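# Push the cart beside the desks with jars upright

## Task

Roll the cart over so it sits next to the desks. The four jars riding on the cart have to finish standing upright and still on the cart, and every other labelled container has to finish upright as well. Any container reaching the floor counts as failure, and so does the robot toppling or ending up leaning.

## Robot and tools

Robot: a Hello Robot Stretch 4 with one arm. It has an omni-wheel base, a lift that runs up a mast, an arm that telescopes forward, a three-axis wrist (yaw, pitch, roll) and a five-finger hand. It stands about 1.6 m tall, and the base rim lies within 0.23 m of the base origin.

Frames: the base frame sits on the floor under the base centre, with x forward, y left and z up, in metres. The odometry frame is the base frame as it was at the start. base_odometry counts wheel turns only, so slipping shows up as travel. Heading is in rad, left positive. If turned_by_wheels and turned_by_imu differ by more than about 0.1 rad over one move, the base hit something or slipped.

move: every argument except cameras and blocking forms one action.
- base: one relative command, an offset from where the base last measured itself, never a pose. translate_m is metres forward (+) or back, -2 to 2. strafe_m is metres left (+) or right, -2 to 2. rotate_rad turns in place in radians, counter-clockwise (+), -3.2 to 3.2. You may combine translate_m and strafe_m to drive straight to that point without turning. rotate_rad goes alone.
- joints: absolute targets, by name. lift_m is 0 to 1.2 m. arm_m is extension, 0 to 0.55 m. wrist_yaw_rad runs -1.134 to 4.276 (0 forward, + left, 3.14 folded back). wrist_pitch_rad runs -1.117 to 4.259 (0 level, 1.57 pointing down). wrist_roll_rad runs -1.117 to 4.259 (0 palm up, 1.57 palm to the robot's right, 3.14 palm down). The fingers hand_little, hand_ring, hand_middle and hand_index run -1 (curled) to +1 (straight). hand_thumb_bend runs -1 (bent) to +1 (straight). hand_thumb_turn runs -1 (across the palm) to +1 (beside it). hand_force_limit is a setting, not a motion, -1 to 1, mapping to about 0 to 10 N at the fingertip (15 N for the thumb). hand_speed is a setting, -0.96 to 1, full speed from +0.48 upward. A target outside a joint's range is clipped and reported. Any other out-of-range value is refused.
- pace: slow, default, fast or max. Base top speeds are 0.1/0.3/0.4/0.6 m/s and 1/2/3/4 rad/s. The lift runs 0.15 to 0.5 m/s and the arm 0.1 to 0.7 m/s. A raised lift slows the base, down to 0.3 m/s at lift_m 1.2. speeds gives a top speed for individual wrist, lift or arm joints instead.
- contact_limits: 0 to 1, default 0.5, for arm_m, lift_m, translate_m, strafe_m or rotate_rad. Each goes only beside its own command and sets how hard that motion may push before it halts. A base limit stays in force until an action next names base.
- end_of_arm: "enable_torque", sent alone, revives wrist motors that have switched off.
- cameras: head_camera, head_left_camera, head_right_camera, wrist_camera, or all. blocking is true by default. If false, the call returns in about 0.5 s while motion continues.
A move with no action just reports the state and images. Motions in one action start together.

wait(seconds 0 to 10) lets time pass and returns early if the motions are already at rest. stop brakes all running motions and re-brakes slack wheels. zoom_image(camera, region [x0,y0,x1,y1] in pixels, at most 504 square) enlarges the latest image. show_instructions shows the reference pages. finished_scene(scene) ends the scene, and the goal must then hold without the robot.

Result lines: move is done or the worst status. base_status and joint_status can read done, moving, off_target (resting short of the target and perhaps still pushing), contact_stop (held back, and it goes slack), time_out (after 14 s, the target is dropped), limit_stop_at_own_body, limit_stop_at_tilt (lean over 6 degrees, and lift, arm and wheels go slack) or torque_fault (a wrist motor is limp until enable_torque). Any stop you did not command cancels the later move, wait and finished_scene calls in that reply, and so does a refused call. on_its_own reports things you did not command, such as slack joints. base_tilt is in degrees, forward and right positive. lidar_m gives 12 distances in 30-degree sectors counter-clockwise from straight ahead (4th left, 7th behind, 10th right). A '-' there means nothing seen or closer than 0.25 m. wrist_depth_mm is a 7x7 grid in mm. motor_effort is a percent with the peak in brackets, and servo_current is in mA. hand_stopped_by lists little, ring, middle, index, thumb_bend and thumb_turn, each as moving, target, force, stalled or fault. The *_load_n values are fingertip forces in N, positive when the finger is pushed open. hand_pose is the hand point in the base frame, 0.045 m in front of the palm.

Hand: a finger motor moves only when its target changes by 0.002 or more. It stops at the target or when it reaches the force limit. For a soft grip, close at hand_speed -0.94 or lower. The thumb turned across the palm wraps objects about 0.035 to 0.065 m thick, or handles down to 0.025 m. The wrist camera sits behind the palm heel and can strike things.

Self-collision: watch for a low hand over the base (lift under about 0.25, or 0.45 pointing down), an upward tilt combined with roll, and yaw plus pitch below about -1.1. With the wrist folded back, tilting or rolling it can hit the body.

Avoid: tipping the robot, for example by turning, driving or braking with over 1 kg held and arm_m above 0.2, or by pushing or pulling hard with the hand high. Push the cart gently at low pace and a modest contact limit so the jars stay upright. Avoid hard hits on fixed or heavy objects, drops, releasing moving parts, and excess force on fingers. A slack lift or slack wheels can sag or roll.

Each tool is called after "Emit:" as name(argument=value, ...) on one line, values as JSON.

Reference images:

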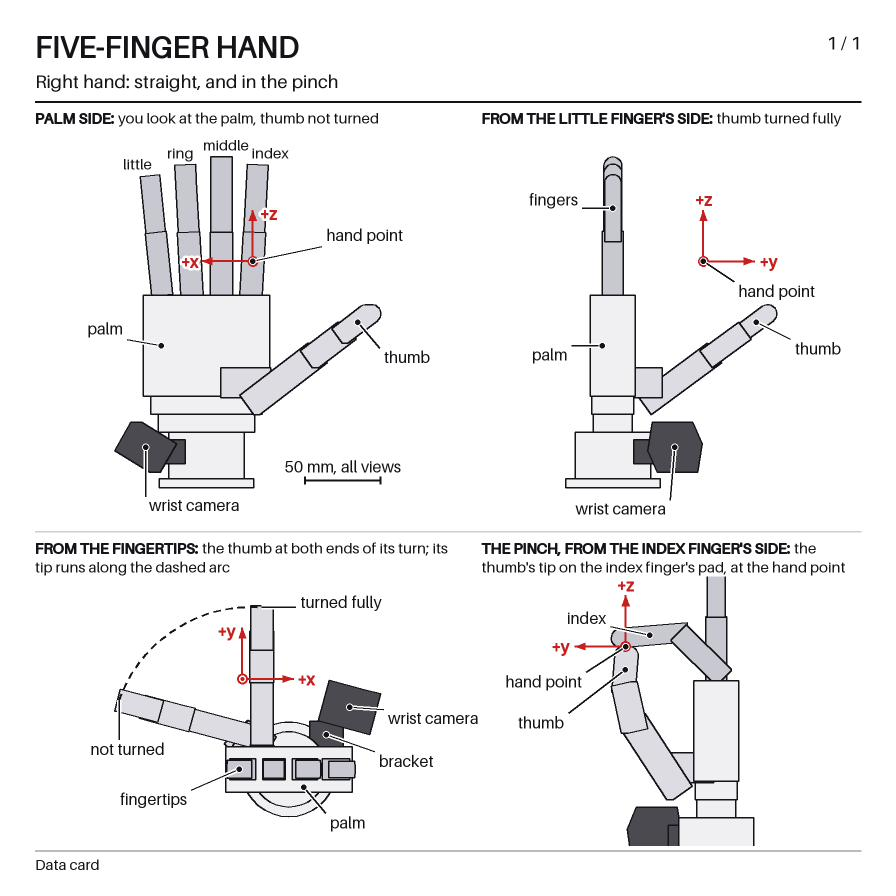

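## Session

Emit:
move()

Scene clock: 0.00 s.
base_odometry: x=+0.000 y=+0.000 heading=+0.000
turned_by_wheels: +0.000
turned_by_imu: +0.000
base_tilt: forward=+0.1 right=+0.2
lidar_m: 1.04 1.92 1.94 1.58 1.57 1.76 1.50 1.49 1.14 0.94 0.93 1.09
base_status: not commanded
joint_positions: lift_m=+0.168 arm_m=+0.002 wrist_yaw_rad=+3.222 wrist_pitch_rad=+0.004 wrist_roll_rad=+0.000 hand_little=+1.000 hand_ring=+1.000 hand_middle=+1.000 hand_index=+1.000 hand_thumb_turn=+1.000 hand_thumb_bend=+1.000 hand_force_limit=+0.000 hand_speed=-0.800
joint_status: not commanded
measured_speeds: all 0
hand_stopped_by: target,target,target,target,target,target
little_load_n: 0.0
ring_load_n: 0.0
middle_load_n: 0.0
index_load_n: 0.0
thumb_bend_load_n: 0.0
thumb_turn_load_n: 0.0
motor_effort: lift_m=+20 arm_m=+4 wheel_0=+0 wheel_1=-1 wheel_2=-1
servo_current: wrist_yaw_rad=26 wrist_pitch_rad=46 wrist_roll_rad=33
hand_pose: x=-0.0579 y=+0.1001 z=+0.4052 quat_wxyz=(-0.519, -0.521, +0.481, +0.479) (m; base frame)
wrist_depth_mm: - 129 130 - - - - / - 123 144 - - - - / - 132 174 - - - - / 136 135 200 - - - - / 220 - - - 1756 - - / 229 1138 123 125 - - - / 220 - - - - - -
pictures: head_camera, head_left_camera, head_right_camera, wrist_camera

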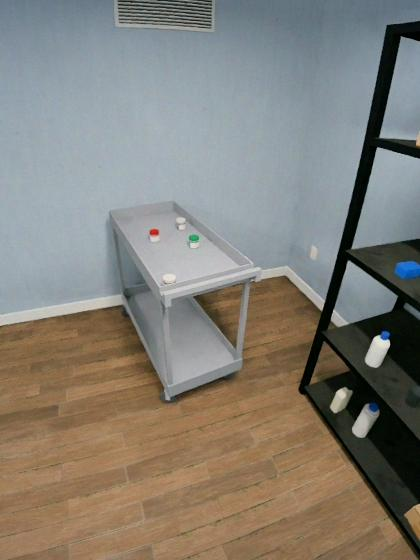

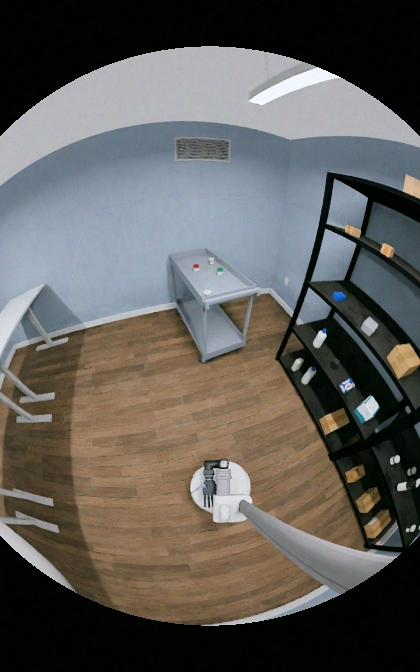

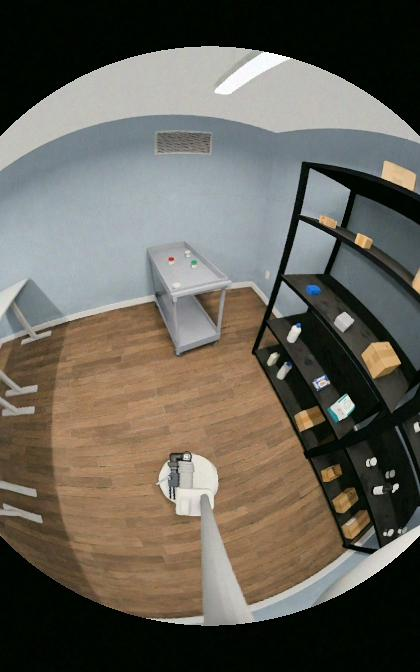

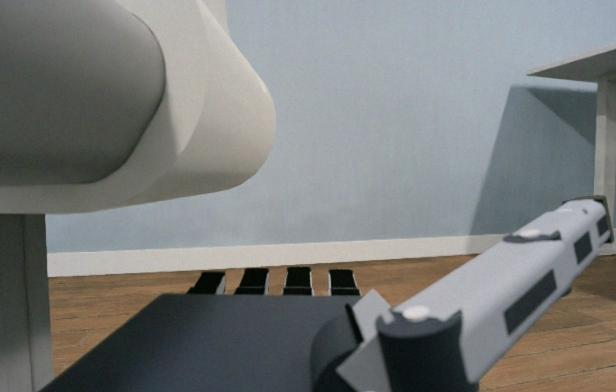

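Emit:
zoom_image(camera="head_camera", region=[90, 180, 290, 420])

Emit:
zoom_image(camera="head_left_camera", region=[0, 230, 280, 620])

Emit:
zoom_image(camera="head_camera", region=[280, 220, 420, 560])

Scaled by 2.100 from the camera's 420x560 image, which has a finer 1200x1600 frame.

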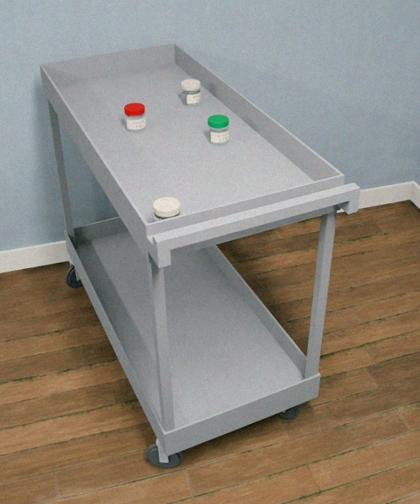

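Scaled by 1.292 from the camera's 420x672 image, which has a finer 600x960 frame.

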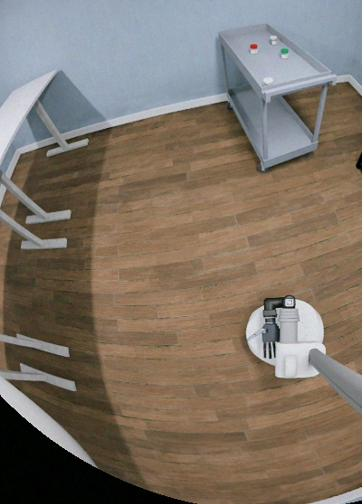

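Scaled by 1.482 from the camera's 420x560 image, which has a finer 1200x1600 frame.

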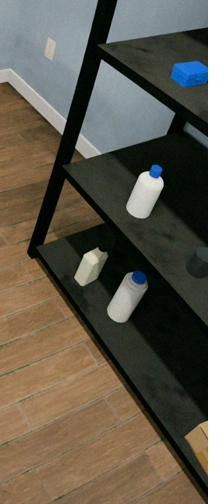

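Emit:
move(base={"rotate_rad": 1.4}, cameras=["all"])

Scene clock: 2.40 s.
move: done
base_odometry: x=+0.000 y=+0.000 heading=+1.400
turned_by_wheels: +1.400
turned_by_imu: +1.381
base_tilt: forward=+0.0 right=+0.3
lidar_m: 1.62 1.58 1.64 1.54 1.49 1.34 0.98 0.92 0.98 1.11 1.06 2.20
base_status: done
joint_positions: lift_m=+0.168 arm_m=+0.002 wrist_yaw_rad=+3.222 wrist_pitch_rad=+0.004 wrist_roll_rad=+0.000 hand_little=+1.000 hand_ring=+1.000 hand_middle=+1.000 hand_index=+1.000 hand_thumb_turn=+1.000 hand_thumb_bend=+1.000 hand_force_limit=+0.000 hand_speed=-0.800
joint_status: not commanded
measured_speeds: all 0
hand_stopped_by: target,target,target,target,target,target
little_load_n: 0.0
ring_load_n: 0.0
middle_load_n: 0.0
index_load_n: 0.0
thumb_bend_load_n: 0.0
thumb_turn_load_n: 0.0
motor_effort: lift_m=+20(20) arm_m=+3(4) wheel_0=-2(11) wheel_1=-1(7) wheel_2=+1(10)
servo_current: wrist_yaw_rad=20(46) wrist_pitch_rad=46(65) wrist_roll_rad=33(46)
hand_pose: x=-0.0578 y=+0.1001 z=+0.4052 quat_wxyz=(-0.519, -0.521, +0.481, +0.479) (m; base frame)
wrist_depth_mm: - 129 130 - - - - / - 123 144 - - - - / - 132 174 - - 1576 - / 136 135 199 - - - - / 218 1060 - 1397 1537 1537 - / 219 976 123 125 - - - / 220 - - - - - -
pictures: head_camera, head_left_camera, head_right_camera, wrist_camera

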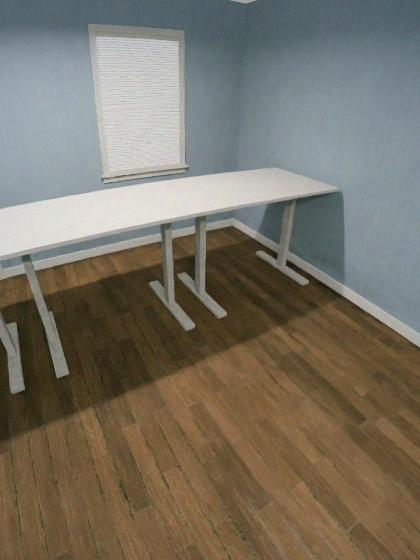

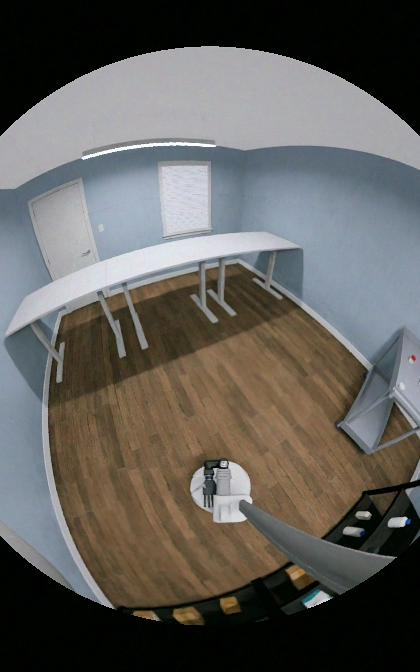

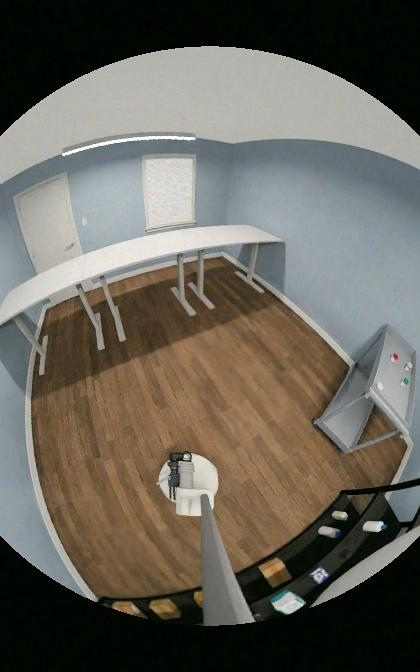

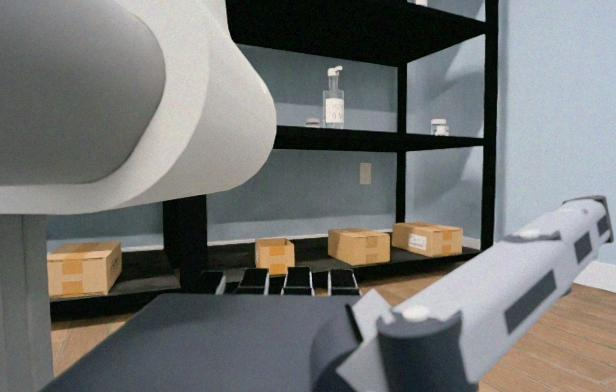

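Emit:
move(base={"rotate_rad": -1.0}, cameras=["all"])

Emit:
move(base={"translate_m": 0.4, "strafe_m": 0.0}, cameras=["all"])

Scene clock: 5.13 s.
move: done
base_odometry: x=+0.000 y=+0.000 heading=+0.400
turned_by_wheels: -1.000
turned_by_imu: -0.988
base_tilt: forward=+0.0 right=+0.3
lidar_m: 1.12 2.11 1.61 1.56 1.70 1.54 1.51 1.28 0.96 0.94 1.00 1.07
base_status: done
joint_positions: lift_m=+0.168 arm_m=+0.002 wrist_yaw_rad=+3.222 wrist_pitch_rad=+0.004 wrist_roll_rad=+0.000 hand_little=+1.000 hand_ring=+1.000 hand_middle=+1.000 hand_index=+1.000 hand_thumb_turn=+1.000 hand_thumb_bend=+1.000 hand_force_limit=+0.000 hand_speed=-0.800
joint_status: not commanded
measured_speeds: all 0
hand_stopped_by: target,target,target,target,target,target
little_load_n: 0.0
ring_load_n: 0.0
middle_load_n: 0.0
index_load_n: 0.0
thumb_bend_load_n: 0.0
thumb_turn_load_n: 0.0
motor_effort: lift_m=+20(21) arm_m=+2(4) wheel_0=+1(10) wheel_1=+2(8) wheel_2=+1(14)
servo_current: wrist_yaw_rad=20(39) wrist_pitch_rad=59(59) wrist_roll_rad=26(39)
hand_pose: x=-0.0578 y=+0.1001 z=+0.4052 quat_wxyz=(-0.519, -0.521, +0.481, +0.479) (m; base frame)
wrist_depth_mm: - 130 130 - - - - / - 124 145 - - - - / - 132 172 - - - - / 136 135 201 - - - - / 220 1618 - - - - - / 229 1118 123 125 - - - / 220 - - - - - -
pictures: head_camera, head_left_camera, head_right_camera, wrist_camera

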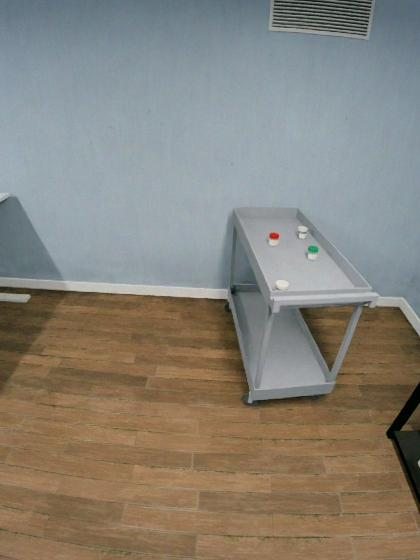

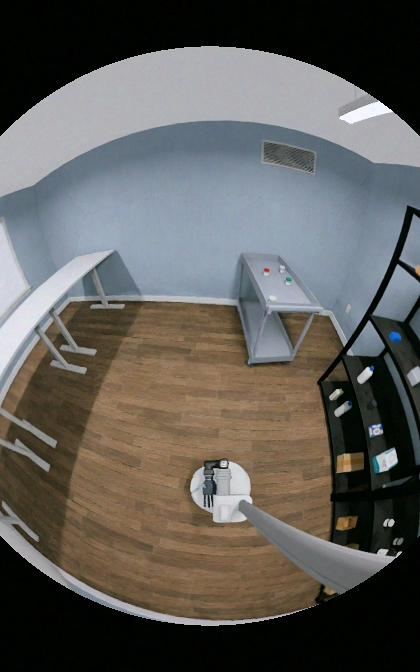

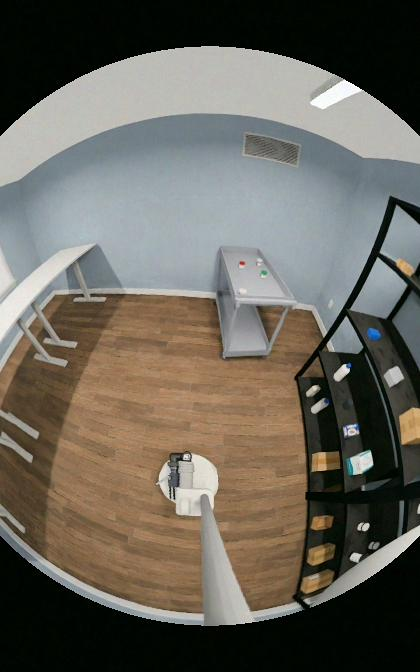

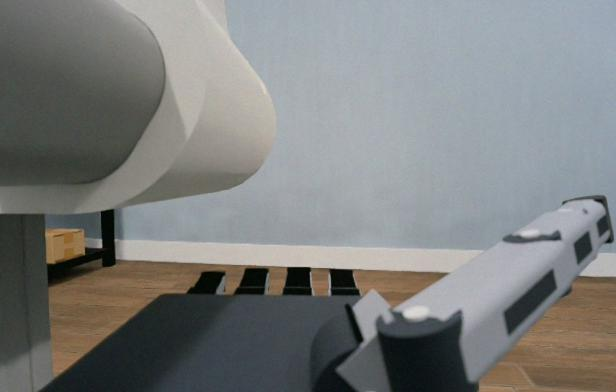

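Scene clock: 7.97 s.
move: done
base_odometry: x=+0.368 y=+0.156 heading=+0.400
turned_by_wheels: +0.000
turned_by_imu: -0.002
base_tilt: forward=+0.1 right=+0.2
lidar_m: 1.09 1.97 1.57 1.55 1.67 1.95 1.89 1.26 0.99 0.97 0.93 0.71
base_status: done
joint_positions: lift_m=+0.168 arm_m=+0.002 wrist_yaw_rad=+3.222 wrist_pitch_rad=+0.004 wrist_roll_rad=+0.000 hand_little=+1.000 hand_ring=+1.000 hand_middle=+1.000 hand_index=+1.000 hand_thumb_turn=+1.000 hand_thumb_bend=+1.000 hand_force_limit=+0.000 hand_speed=-0.800
joint_status: not commanded
measured_speeds: all 0
hand_stopped_by: target,target,target,target,target,target
little_load_n: 0.0
ring_load_n: 0.0
middle_load_n: 0.0
index_load_n: 0.0
thumb_bend_load_n: 0.0
thumb_turn_load_n: 0.0
motor_effort: lift_m=+20(21) arm_m=-3(3) wheel_0=+1(10) wheel_1=+0(7) wheel_2=+1(11)
servo_current: wrist_yaw_rad=33(46) wrist_pitch_rad=59(65) wrist_roll_rad=33(46)
hand_pose: x=-0.0578 y=+0.1001 z=+0.4052 quat_wxyz=(-0.519, -0.521, +0.481, +0.479) (m; base frame)
wrist_depth_mm: - 130 130 - - - - / - 124 145 - - - - / - 132 173 - - - - / 136 135 - - - - - / 219 1708 - 1921 1708 - - / 229 1118 123 125 - - - / 219 - - - - - -
pictures: head_camera, head_left_camera, head_right_camera, wrist_camera

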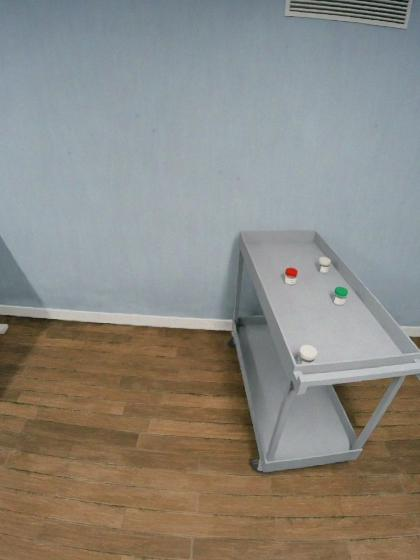

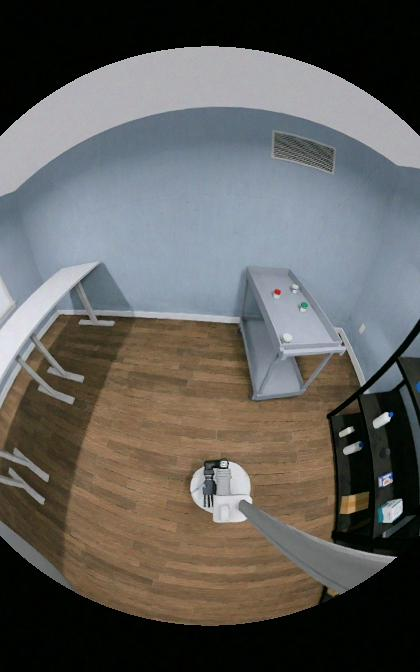

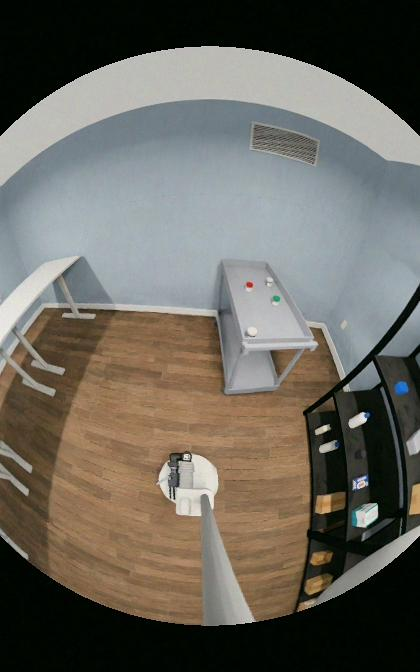

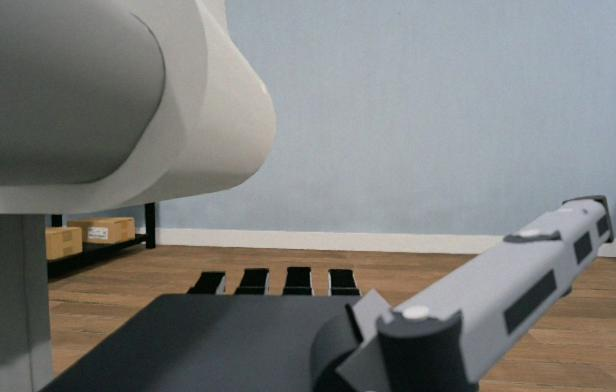

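Emit:
zoom_image(camera="head_camera", region=[220, 320, 420, 490])

Emit:
zoom_image(camera="head_camera", region=[220, 210, 420, 400])

Scaled by 2.520 from the camera's 420x560 image, which has a finer 1200x1600 frame.

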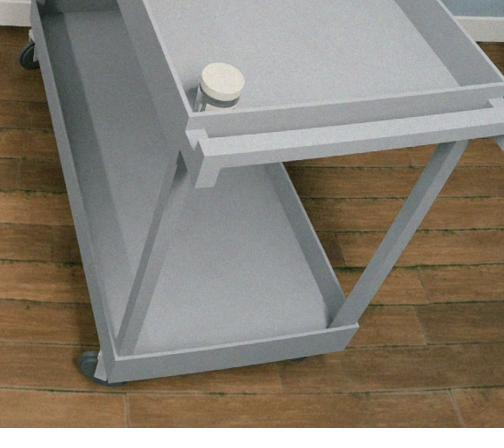

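Scaled by 2.520 from the camera's 420x560 image, which has a finer 1200x1600 frame.

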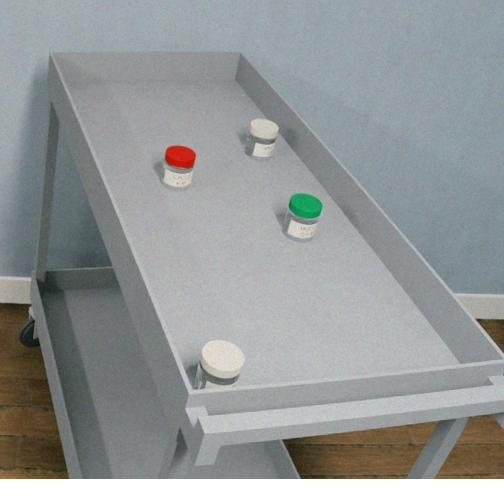

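Emit:
move(base={"translate_m": 0.05, "strafe_m": -0.58}, cameras=[])

Emit:
move(base={"rotate_rad": 0.08}, joints={"lift_m": 0.7}, cameras=["all"])

Scene clock: 13.37 s.
move: done
base_odometry: x=+0.640 y=-0.359 heading=+0.400
turned_by_wheels: +0.000
turned_by_imu: -0.005
base_tilt: forward=-0.1 right=+0.3
lidar_m: 0.60 0.63 2.19 2.12 2.26 2.05 1.33 0.57 0.41 0.39 0.43 0.61
base_status: done
joint_positions: lift_m=+0.168 arm_m=+0.002 wrist_yaw_rad=+3.222 wrist_pitch_rad=+0.004 wrist_roll_rad=+0.000 hand_little=+1.000 hand_ring=+1.000 hand_middle=+1.000 hand_index=+1.000 hand_thumb_turn=+1.000 hand_thumb_bend=+1.000 hand_force_limit=+0.000 hand_speed=-0.800
joint_status: not commanded
measured_speeds: all 0
hand_stopped_by: target,target,target,target,target,target
little_load_n: 0.0
ring_load_n: 0.0
middle_load_n: 0.0
index_load_n: 0.0
thumb_bend_load_n: 0.0
thumb_turn_load_n: 0.0
motor_effort: lift_m=+20(21) arm_m=-4(4) wheel_0=-2(12) wheel_1=+0(9) wheel_2=-1(9)
servo_current: wrist_yaw_rad=20(46) wrist_pitch_rad=52(65) wrist_roll_rad=39(46)
hand_pose: x=-0.0578 y=+0.1001 z=+0.4052 quat_wxyz=(-0.519, -0.521, +0.481, +0.479) (m; base frame)
wrist_depth_mm: - 114 128 - - - - / - 116 129 - - - - / - 122 143 - - - - / 137 134 1921 - - - - / 217 891 1499 - 1983 1921 - / 218 122 123 125 - - - / 218 - - - - - -
pictures: none
No camera images: "cameras" was empty.

Scene clock: 16.43 s.
move: done
base_odometry: x=+0.640 y=-0.359 heading=+0.480
turned_by_wheels: +0.080
turned_by_imu: +0.078
base_tilt: forward=-0.1 right=+0.2
lidar_m: 0.57 0.64 2.16 2.13 2.34 2.02 1.08 0.52 0.40 0.41 0.46 0.63
base_status: done
joint_positions: lift_m=+0.700 arm_m=+0.002 wrist_yaw_rad=+3.222 wrist_pitch_rad=+0.004 wrist_roll_rad=+0.000 hand_little=+1.000 hand_ring=+1.000 hand_middle=+1.000 hand_index=+1.000 hand_thumb_turn=+1.000 hand_thumb_bend=+1.000 hand_force_limit=+0.000 hand_speed=-0.800
joint_status: all done
measured_speeds: all 0
hand_stopped_by: target,target,target,target,target,target
little_load_n: 0.0
ring_load_n: 0.0
middle_load_n: 0.0
index_load_n: 0.0
thumb_bend_load_n: 0.0
thumb_turn_load_n: 0.0
motor_effort: lift_m=+24(30) arm_m=-4(4) wheel_0=-1(6) wheel_1=+0(6) wheel_2=+1(10)
servo_current: wrist_yaw_rad=39(46) wrist_pitch_rad=46(65) wrist_roll_rad=39(46)
hand_pose: x=-0.0578 y=+0.1001 z=+0.9371 quat_wxyz=(-0.519, -0.521, +0.481, +0.479) (m; base frame)
wrist_depth_mm: - 120 128 - - - - / - 116 138 - - - - / - 121 144 - - - - / 137 134 - - - - - / 216 - - - - - - / 218 104 123 125 - - - / 218 - - - - - -
pictures: head_camera, head_left_camera, head_right_camera, wrist_camera
camera_calibration:
wrist_camera: T_world_to_cam=[[-0.0597429, 0.998204, 0.00436181, -0.0876844], [0.0425825, 0.00691417, -0.999069, 0.930975], [-0.997305, -0.0595016, -0.0429191, 0.142288], [0, 0, 0, 1]] pos_world=[0.0970231, 0.0895564, 0.936597]

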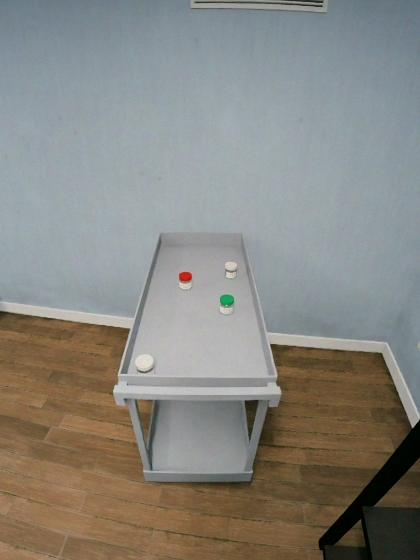

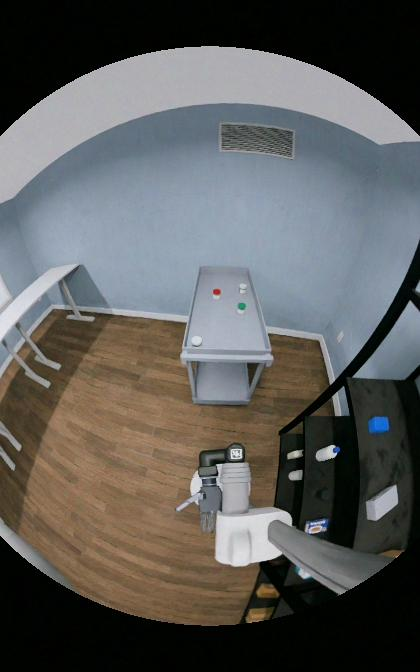

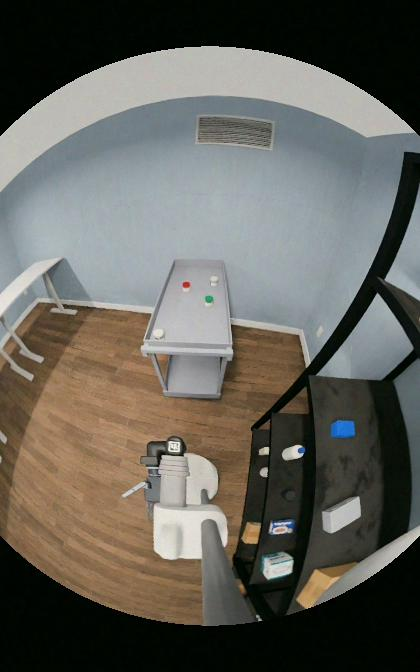

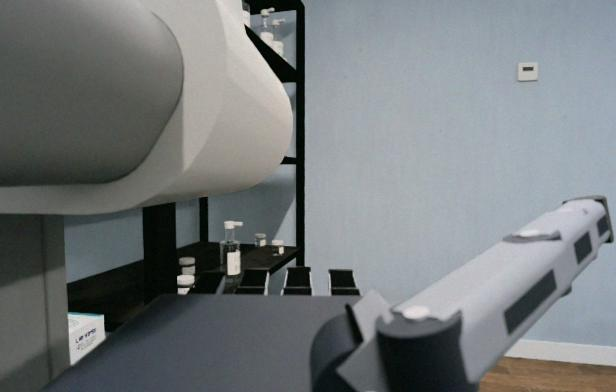

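Emit:
zoom_image(camera="head_camera", region=[100, 350, 300, 490])

Scaled by 2.520 from the camera's 420x560 image, which has a finer 1200x1600 frame.

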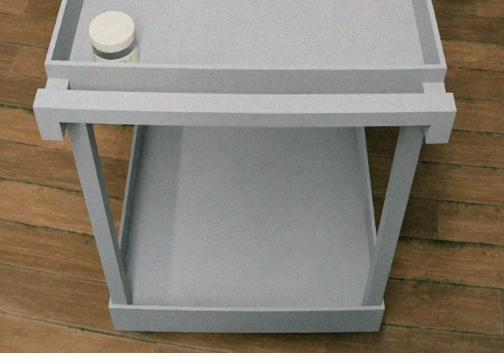

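Emit:
move(joints={"lift_m": 0.85, "wrist_yaw_rad": 0.0}, cameras=["wrist_camera"])

Emit:
move(joints={"wrist_roll_rad": 3.14, "wrist_pitch_rad": 0.9}, cameras=["all"])

Scene clock: 19.27 s.
move: done
base_odometry: x=+0.640 y=-0.359 heading=+0.480
turned_by_wheels: +0.000
turned_by_imu: -0.001
base_tilt: forward=+0.0 right=+0.2
lidar_m: 0.60 0.62 2.15 2.13 2.34 2.03 1.06 0.53 0.40 0.39 0.47 0.61
base_status: not commanded
joint_positions: lift_m=+0.850 arm_m=+0.002 wrist_yaw_rad=+0.002 wrist_pitch_rad=+0.004 wrist_roll_rad=+0.000 hand_little=+1.000 hand_ring=+1.000 hand_middle=+1.000 hand_index=+1.000 hand_thumb_turn=+1.000 hand_thumb_bend=+1.000 hand_force_limit=+0.000 hand_speed=-0.800
joint_status: all done
measured_speeds: all 0
hand_stopped_by: target,target,target,target,target,target
little_load_n: 0.0
ring_load_n: 0.0
middle_load_n: 0.0
index_load_n: 0.0
thumb_bend_load_n: 0.0
thumb_turn_load_n: 0.0
motor_effort: lift_m=+25(32) arm_m=-4(4) wheel_0=-1(1) wheel_1=+0(1) wheel_2=+0(1)
servo_current: wrist_yaw_rad=20(137) wrist_pitch_rad=39(59) wrist_roll_rad=33(46)
hand_pose: x=+0.3945 y=-0.1178 z=+1.0871 quat_wxyz=(+0.498, +0.501, +0.502, +0.499) (m; base frame)
wrist_depth_mm: - - - - - - - / - - - - - - - / - - - - - - - / - - - - - - - / - - - - - - - / - 122 123 125 - - - / - - - - - - -
pictures: wrist_camera
camera_calibration:
wrist_camera: T_world_to_cam=[[-0.0183472, -0.999822, 0.00438587, -0.0954421], [-0.042992, -0.00359365, -0.999069, 1.0956], [0.998907, -0.0185187, -0.0429184, -0.195785], [0, 0, 0, 1]] pos_world=[0.240922, -0.0951136, 1.0866]

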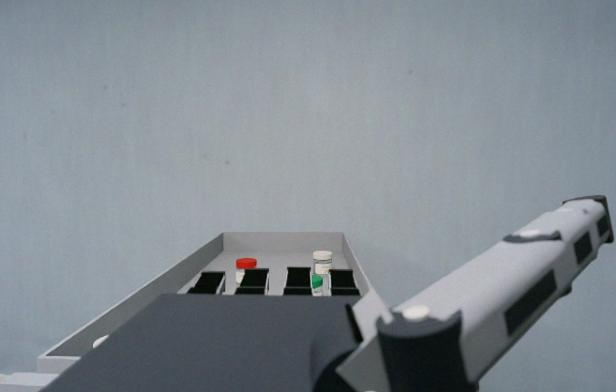

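Scene clock: 21.67 s.
move: done
base_odometry: x=+0.640 y=-0.359 heading=+0.480
turned_by_wheels: +0.000
turned_by_imu: -0.001
base_tilt: forward=+0.0 right=+0.3
lidar_m: 0.59 0.62 2.13 2.13 2.34 2.02 1.06 0.53 0.41 0.39 0.46 0.63
base_status: not commanded
joint_positions: lift_m=+0.850 arm_m=+0.002 wrist_yaw_rad=+0.002 wrist_pitch_rad=+0.901 wrist_roll_rad=+3.137 hand_little=+1.000 hand_ring=+1.000 hand_middle=+1.000 hand_index=+1.000 hand_thumb_turn=+1.000 hand_thumb_bend=+1.000 hand_force_limit=+0.000 hand_speed=-0.800
joint_status: all done
measured_speeds: all 0
hand_stopped_by: target,target,target,target,target,target
little_load_n: -0.5
ring_load_n: 0.0
middle_load_n: 0.0
index_load_n: 0.0
thumb_bend_load_n: 0.0
thumb_turn_load_n: 0.0
motor_effort: lift_m=+25(25) arm_m=-4(4) wheel_0=-1(1) wheel_1=+0(1) wheel_2=+0(0)
servo_current: wrist_yaw_rad=20(52) wrist_pitch_rad=46(72) wrist_roll_rad=39(117)
hand_pose: x=+0.2629 y=-0.0567 z=+0.8168 quat_wxyz=(-0.232, +0.670, -0.666, +0.233) (m; base frame)
wrist_depth_mm: 891 904 904 904 891 878 904 / 723 1008 991 991 991 991 991 / 1098 1078 1118 1098 1078 1098 1098 / 1229 1229 1182 - 904 1205 1160 / 1430 1397 1336 - 1336 1308 - / 1618 1537 123 125 - - - / - - - - - - -
pictures: head_camera, head_left_camera, head_right_camera, wrist_camera
camera_calibration:
wrist_camera: T_world_to_cam=[[-0.0212558, 0.999719, 0.0105043, 0.0734925], [0.759025, 0.00929808, 0.650995, -0.73768], [0.650715, 0.0218105, -0.759009, 0.603879], [0, 0, 0, 1]] pos_world=[0.168526, -0.0797837, 0.937803]

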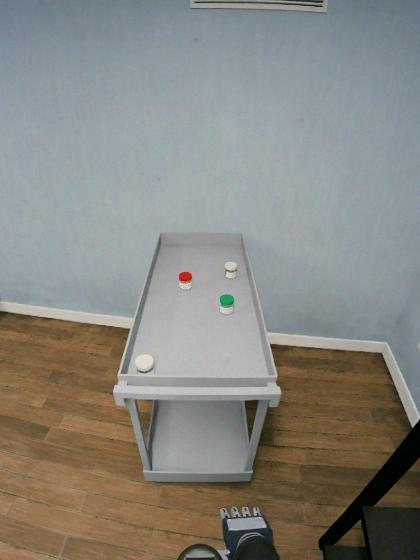

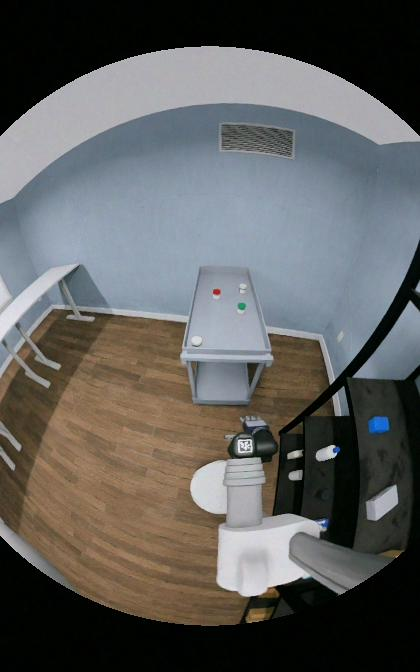

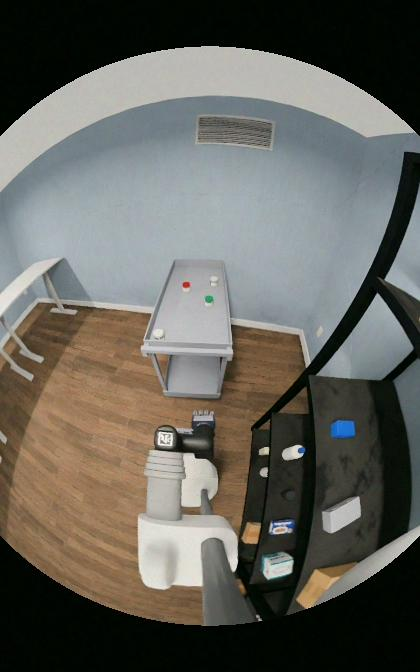

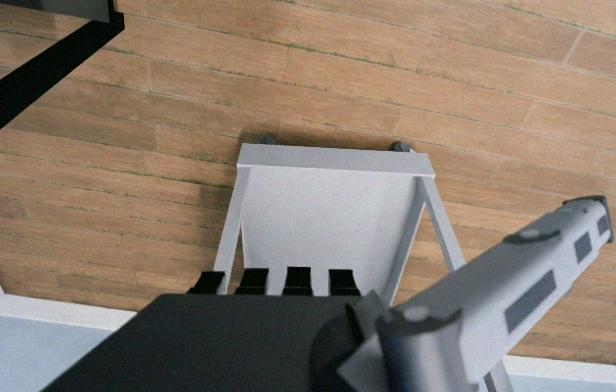

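Emit:
move(joints={"lift_m": 1.05, "arm_m": 0.25, "wrist_pitch_rad": 1.3}, cameras=["wrist_camera", "head_camera"])

Scene clock: 23.77 s.
move: done
base_odometry: x=+0.640 y=-0.359 heading=+0.480
turned_by_wheels: +0.000
turned_by_imu: -0.001
base_tilt: forward=+0.0 right=+0.2
lidar_m: 0.59 0.65 2.12 2.11 2.34 2.03 1.08 0.47 0.41 0.39 0.47 0.62
base_status: not commanded
joint_positions: lift_m=+1.050 arm_m=+0.250 wrist_yaw_rad=+0.001 wrist_pitch_rad=+1.299 wrist_roll_rad=+3.137 hand_little=+1.000 hand_ring=+1.000 hand_middle=+1.000 hand_index=+1.000 hand_thumb_turn=+1.000 hand_thumb_bend=+1.000 hand_force_limit=+0.000 hand_speed=-0.800
joint_status: all done
measured_speeds: all 0
hand_stopped_by: target,target,target,target,target,target
little_load_n: 0.0
ring_load_n: 0.0
middle_load_n: 0.0
index_load_n: 0.0
thumb_bend_load_n: 0.0
thumb_turn_load_n: 0.0
motor_effort: lift_m=+24(31) arm_m=+5(6) wheel_0=-1(1) wheel_1=+0(1) wheel_2=+0(0)
servo_current: wrist_yaw_rad=39(46) wrist_pitch_rad=39(78) wrist_roll_rad=39(46)
hand_pose: x=+0.4222 y=-0.0569 z=+0.9983 quat_wxyz=(-0.096, +0.703, -0.699, +0.096) (m; base frame)
wrist_depth_mm: - - 1078 1060 1060 1078 1078 / 627 1118 1118 1098 1118 1098 1118 / 1138 1160 1182 1182 1160 1160 1160 / 1229 1205 1182 1160 1205 1205 1205 / 1281 1255 1255 - 1060 1255 - / 1336 1281 123 125 - - - / 1397 - - - - - -
pictures: head_camera, wrist_camera
camera_calibration:
wrist_camera: T_world_to_cam=[[-0.0150132, 0.999737, 0.0173565, 0.0657037], [0.952203, 0.00899851, 0.305333, -0.713314], [0.305097, 0.021111, -0.952087, 0.976715], [0, 0, 0, 1]] pos_world=[0.382214, -0.079887, 1.14658]

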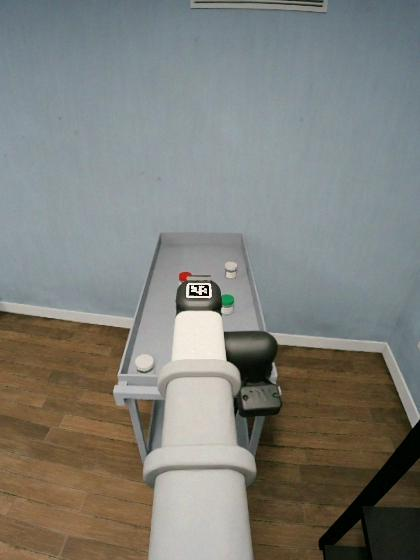

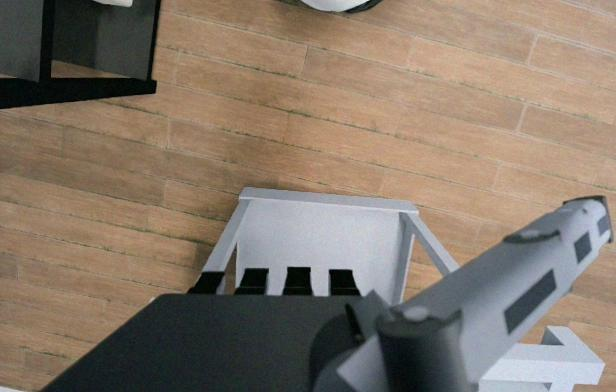

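Emit:
move(joints={"lift_m": 1.15, "arm_m": 0.5, "wrist_pitch_rad": 1.75}, cameras=["wrist_camera"])

Scene clock: 25.73 s.
move: done
base_odometry: x=+0.640 y=-0.359 heading=+0.480
turned_by_wheels: +0.000
turned_by_imu: -0.001
base_tilt: forward=+0.1 right=+0.2
lidar_m: 0.60 0.61 2.16 2.10 2.33 1.99 1.08 0.53 0.40 0.39 0.46 0.60
base_status: not commanded
joint_positions: lift_m=+1.150 arm_m=+0.500 wrist_yaw_rad=+0.001 wrist_pitch_rad=+1.747 wrist_roll_rad=+3.137 hand_little=+1.000 hand_ring=+1.000 hand_middle=+1.000 hand_index=+1.000 hand_thumb_turn=+1.000 hand_thumb_bend=+1.000 hand_force_limit=+0.000 hand_speed=-0.800
joint_status: all done
measured_speeds: all 0
hand_stopped_by: target,target,target,target,target,target
little_load_n: 0.0
ring_load_n: 0.0
middle_load_n: 0.0
index_load_n: 0.0
thumb_bend_load_n: -0.5
thumb_turn_load_n: 0.0
motor_effort: lift_m=+25(30) arm_m=+5(7) wheel_0=-1(1) wheel_1=-1(1) wheel_2=+0(0)
servo_current: wrist_yaw_rad=33(46) wrist_pitch_rad=46(98) wrist_roll_rad=39(52)
hand_pose: x=+0.5727 y=-0.0570 z=+1.1204 quat_wxyz=(+0.062, +0.706, -0.702, -0.062) (m; base frame)
wrist_depth_mm: - - 1366 1160 1397 1397 1397 / - - 1366 1138 1336 1366 1397 / 621 - 1308 1308 1308 1336 1336 / 1281 1281 1281 1281 1308 1281 1308 / 1229 1255 1281 1255 1255 1281 - / 1255 1229 123 125 - - - / 1229 - - - - - -
pictures: wrist_camera
camera_calibration:
wrist_camera: T_world_to_cam=[[-0.0059031, 0.999751, 0.0215231, 0.0560532], [0.990541, 0.00879665, -0.136932, -0.420314], [-0.137087, 0.0205112, -0.990347, 1.34307], [0, 0, 0, 1]] pos_world=[0.600787, -0.0798899, 1.27135]

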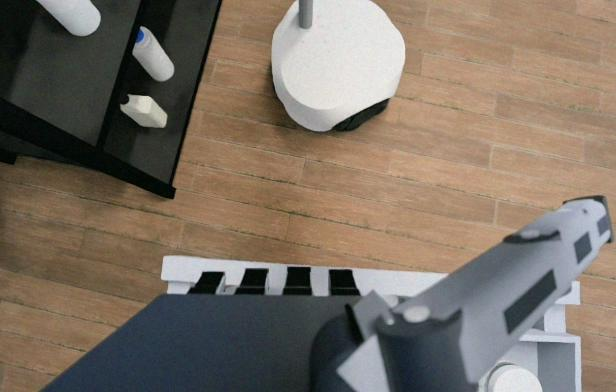

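Emit:
zoom_image(camera="wrist_camera", region=[150, 230, 600, 392])

Scaled by 1.120.

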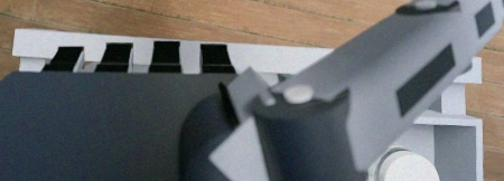

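Emit:
move(joints={"arm_m": 0.0, "wrist_pitch_rad": 1.57, "wrist_roll_rad": 0.0, "lift_m": 1.0, "hand_little": -1, "hand_ring": -1, "hand_middle": -1, "hand_index": -1, "hand_speed": 0.0}, cameras=["wrist_camera"])

Emit:
move(base={"translate_m": 0.408, "strafe_m": 0.87})

Emit:
move(base={"translate_m": 0.788, "strafe_m": -0.135})

Emit:
move(base={"rotate_rad": -1.64}, cameras=["all"])

Scene clock: 30.00 s.
move: done
base_odometry: x=+0.640 y=-0.359 heading=+0.480
turned_by_wheels: +0.000
turned_by_imu: -0.001
base_tilt: forward=+0.0 right=+0.1
lidar_m: 0.60 0.64 2.16 2.12 2.32 2.02 1.07 0.51 0.40 0.40 0.46 0.63
base_status: not commanded
joint_positions: lift_m=+1.000 arm_m=+0.002 wrist_yaw_rad=+0.001 wrist_pitch_rad=+1.571 wrist_roll_rad=+0.003 hand_little=-1.000 hand_ring=-1.000 hand_middle=-1.000 hand_index=-1.000 hand_thumb_turn=+1.000 hand_thumb_bend=+1.000 hand_force_limit=+0.000 hand_speed=+0.000
joint_status: all done
joint sent to its limit — arm_m, lower limit.
measured_speeds: all 0
hand_stopped_by: target,target,target,target,target,target
little_load_n: 0.0
ring_load_n: 0.0
middle_load_n: 0.0
index_load_n: 0.0
thumb_bend_load_n: 0.0
thumb_turn_load_n: 0.0
motor_effort: lift_m=+15(23) arm_m=-5(7) wheel_0=-1(1) wheel_1=+0(1) wheel_2=+0(0)
servo_current: wrist_yaw_rad=26(39) wrist_pitch_rad=46(91) wrist_roll_rad=39(163)
hand_pose: x=+0.2328 y=-0.1183 z=+0.9572 quat_wxyz=(+0.000, +0.708, +0.707, +0.000) (m; base frame)
wrist_depth_mm: 1098 1078 1098 1098 1098 1098 1118 / 1118 1098 1098 1098 1118 1098 - / 1118 1098 1098 1118 1118 - - / 1098 1138 119 114 1118 - - / 1138 1138 144 145 1138 - - / 1138 1118 123 125 - - - / 1138 - - - - - -
pictures: wrist_camera
camera_calibration:
wrist_camera: T_world_to_cam=[[0.00269613, -0.99979, 0.020331, -0.118616], [-0.999226, -0.00189581, 0.0392814, 0.187837], [-0.0392346, -0.0204211, -0.999021, 1.11674], [0, 0, 0, 1]] pos_world=[0.231826, -0.0954299, 1.11068]

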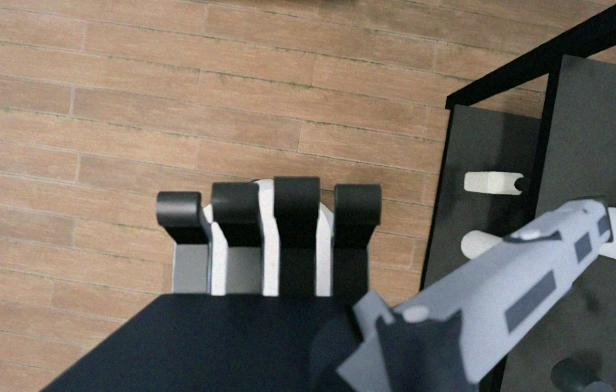

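Scene clock: 34.67 s.
move: done
base_odometry: x=+0.601 y=+0.601 heading=+0.480
turned_by_wheels: +0.000
turned_by_imu: +0.002
base_tilt: forward=-0.1 right=+0.4
lidar_m: 1.47 1.54 1.23 1.20 1.35 2.09 2.25 1.64 1.34 0.86 0.65 0.91
base_status: done
joint_positions: lift_m=+1.000 arm_m=+0.002 wrist_yaw_rad=+0.001 wrist_pitch_rad=+1.571 wrist_roll_rad=+0.003 hand_little=-1.000 hand_ring=-1.000 hand_middle=-1.000 hand_index=-1.000 hand_thumb_turn=+1.000 hand_thumb_bend=+1.000 hand_force_limit=+0.000 hand_speed=+0.000
joint_status: not commanded
measured_speeds: all 0
hand_stopped_by: target,target,target,target,target,target
little_load_n: 0.0
ring_load_n: 0.0
middle_load_n: 0.0
index_load_n: 0.0
thumb_bend_load_n: 0.0
thumb_turn_load_n: 0.0
motor_effort: lift_m=+14(15) arm_m=-5(5) wheel_0=+0(11) wheel_1=+0(9) wheel_2=-1(10)
servo_current: wrist_yaw_rad=33(46) wrist_pitch_rad=46(59) wrist_roll_rad=39(46)
hand_pose: x=+0.2328 y=-0.1183 z=+0.9572 quat_wxyz=(+0.000, +0.708, +0.707, +0.000) (m; base frame)
wrist_depth_mm: 1098 1078 1098 1098 1098 1078 - / 1098 1098 1098 1078 1098 1118 - / 1098 1118 1098 1098 1138 1098 - / 1118 1118 119 114 1138 1118 1138 / 1098 1118 144 145 1138 1118 - / 1138 1138 123 125 - - - / 1138 - - - - - -
pictures: none

Scene clock: 38.80 s.
move: done
base_odometry: x=+1.362 y=+0.845 heading=+0.480
turned_by_wheels: +0.000
turned_by_imu: -0.004
base_tilt: forward=+0.0 right=+0.3
lidar_m: 0.66 0.74 1.21 1.24 1.39 2.19 3.04 0.70 0.52 0.47 0.50 0.64
base_status: done
joint_positions: lift_m=+1.000 arm_m=+0.002 wrist_yaw_rad=+0.001 wrist_pitch_rad=+1.571 wrist_roll_rad=+0.003 hand_little=-1.000 hand_ring=-1.000 hand_middle=-1.000 hand_index=-1.000 hand_thumb_turn=+1.000 hand_thumb_bend=+1.000 hand_force_limit=+0.000 hand_speed=+0.000
joint_status: not commanded
measured_speeds: all 0
hand_stopped_by: target,target,target,target,target,target
little_load_n: 0.0
ring_load_n: 0.0
middle_load_n: 0.0
index_load_n: 0.0
thumb_bend_load_n: 0.0
thumb_turn_load_n: 0.0
motor_effort: lift_m=+15(15) arm_m=-5(5) wheel_0=+0(13) wheel_1=+1(5) wheel_2=+0(18)
servo_current: wrist_yaw_rad=39(52) wrist_pitch_rad=46(59) wrist_roll_rad=33(52)
hand_pose: x=+0.2328 y=-0.1183 z=+0.9572 quat_wxyz=(+0.000, +0.708, +0.707, +0.000) (m; base frame)
wrist_depth_mm: 1078 1078 1098 1118 1098 - - / 1098 1098 1098 1098 1098 1078 - / 1098 1118 1118 1098 1138 1098 - / 1118 1118 119 114 1118 1138 - / 1118 1118 144 145 1138 1138 - / 1138 1160 123 125 - - - / 1138 - - - - - -
pictures: none

Scene clock: 41.10 s.
move: done
base_odometry: x=+1.362 y=+0.845 heading=-1.160
turned_by_wheels: -1.640
turned_by_imu: -1.620
base_tilt: forward=+0.0 right=+0.2
lidar_m: 0.47 0.51 0.69 0.68 0.74 1.14 1.24 1.32 1.97 3.02 0.75 0.50
base_status: done
joint_positions: lift_m=+1.000 arm_m=+0.002 wrist_yaw_rad=+0.001 wrist_pitch_rad=+1.571 wrist_roll_rad=+0.003 hand_little=-1.000 hand_ring=-1.000 hand_middle=-1.000 hand_index=-1.000 hand_thumb_turn=+1.000 hand_thumb_bend=+1.000 hand_force_limit=+0.000 hand_speed=+0.000
joint_status: not commanded
measured_speeds: all 0
hand_stopped_by: target,target,target,target,target,target
little_load_n: 0.0
ring_load_n: 0.0
middle_load_n: 0.0
index_load_n: 0.0
thumb_bend_load_n: 0.0
thumb_turn_load_n: 0.0
motor_effort: lift_m=+15(15) arm_m=-5(5) wheel_0=+1(14) wheel_1=+1(7) wheel_2=+1(14)
servo_current: wrist_yaw_rad=39(46) wrist_pitch_rad=52(59) wrist_roll_rad=39(46)
hand_pose: x=+0.2328 y=-0.1183 z=+0.9571 quat_wxyz=(+0.000, +0.708, +0.707, +0.000) (m; base frame)
wrist_depth_mm: 931 - - - - 1078 1098 / 1118 1098 1098 1118 1098 1098 1118 / 1078 1118 1138 1118 1118 1118 1098 / 1118 1118 119 114 1138 1118 1118 / 1098 1160 144 144 1138 1118 - / 1118 1118 123 125 - - - / 1160 - - - - - -
pictures: head_camera, head_left_camera, head_right_camera, wrist_camera
camera_calibration:
wrist_camera: T_world_to_cam=[[0.00279603, -0.999789, 0.0203269, -0.118532], [-0.999226, -0.00199579, 0.0392825, 0.18783], [-0.0392337, -0.020421, -0.999021, 1.11664], [0, 0, 0, 1]] pos_world=[0.231826, -0.0953296, 1.11058]

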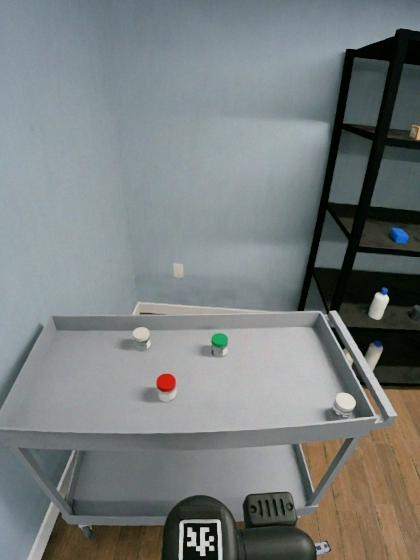

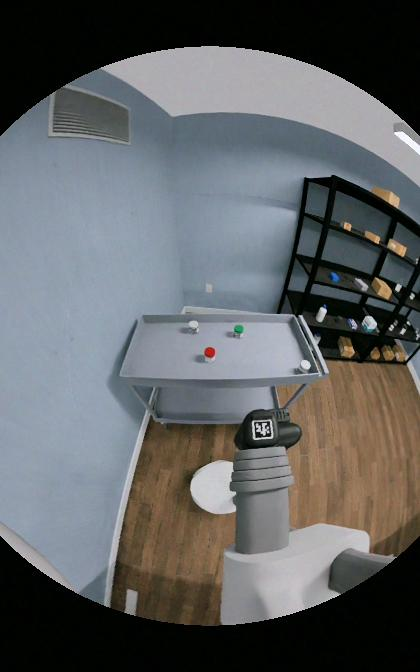

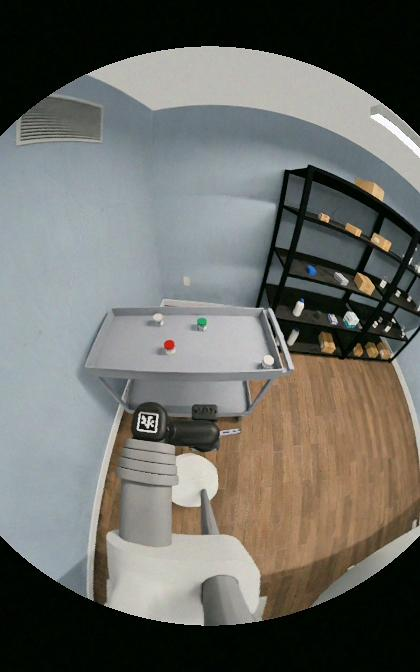

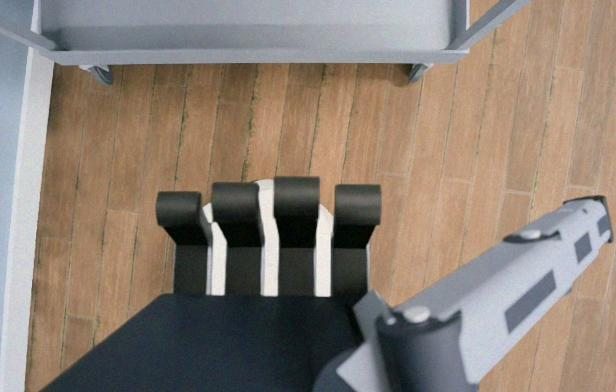

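Emit:
zoom_image(camera="wrist_camera", region=[60, 30, 500, 110])

Emit:
zoom_image(camera="head_camera", region=[0, 300, 420, 560])

Scaled by 1.145.

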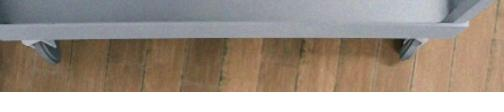

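Scaled by 1.200 from the camera's 420x560 image, which has a finer 1200x1600 frame.

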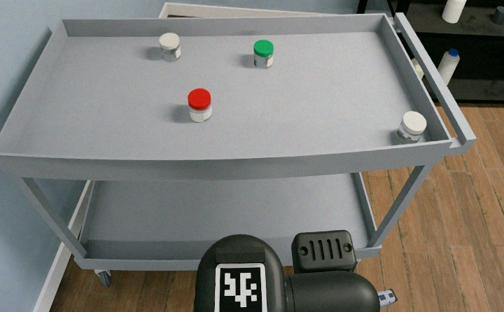

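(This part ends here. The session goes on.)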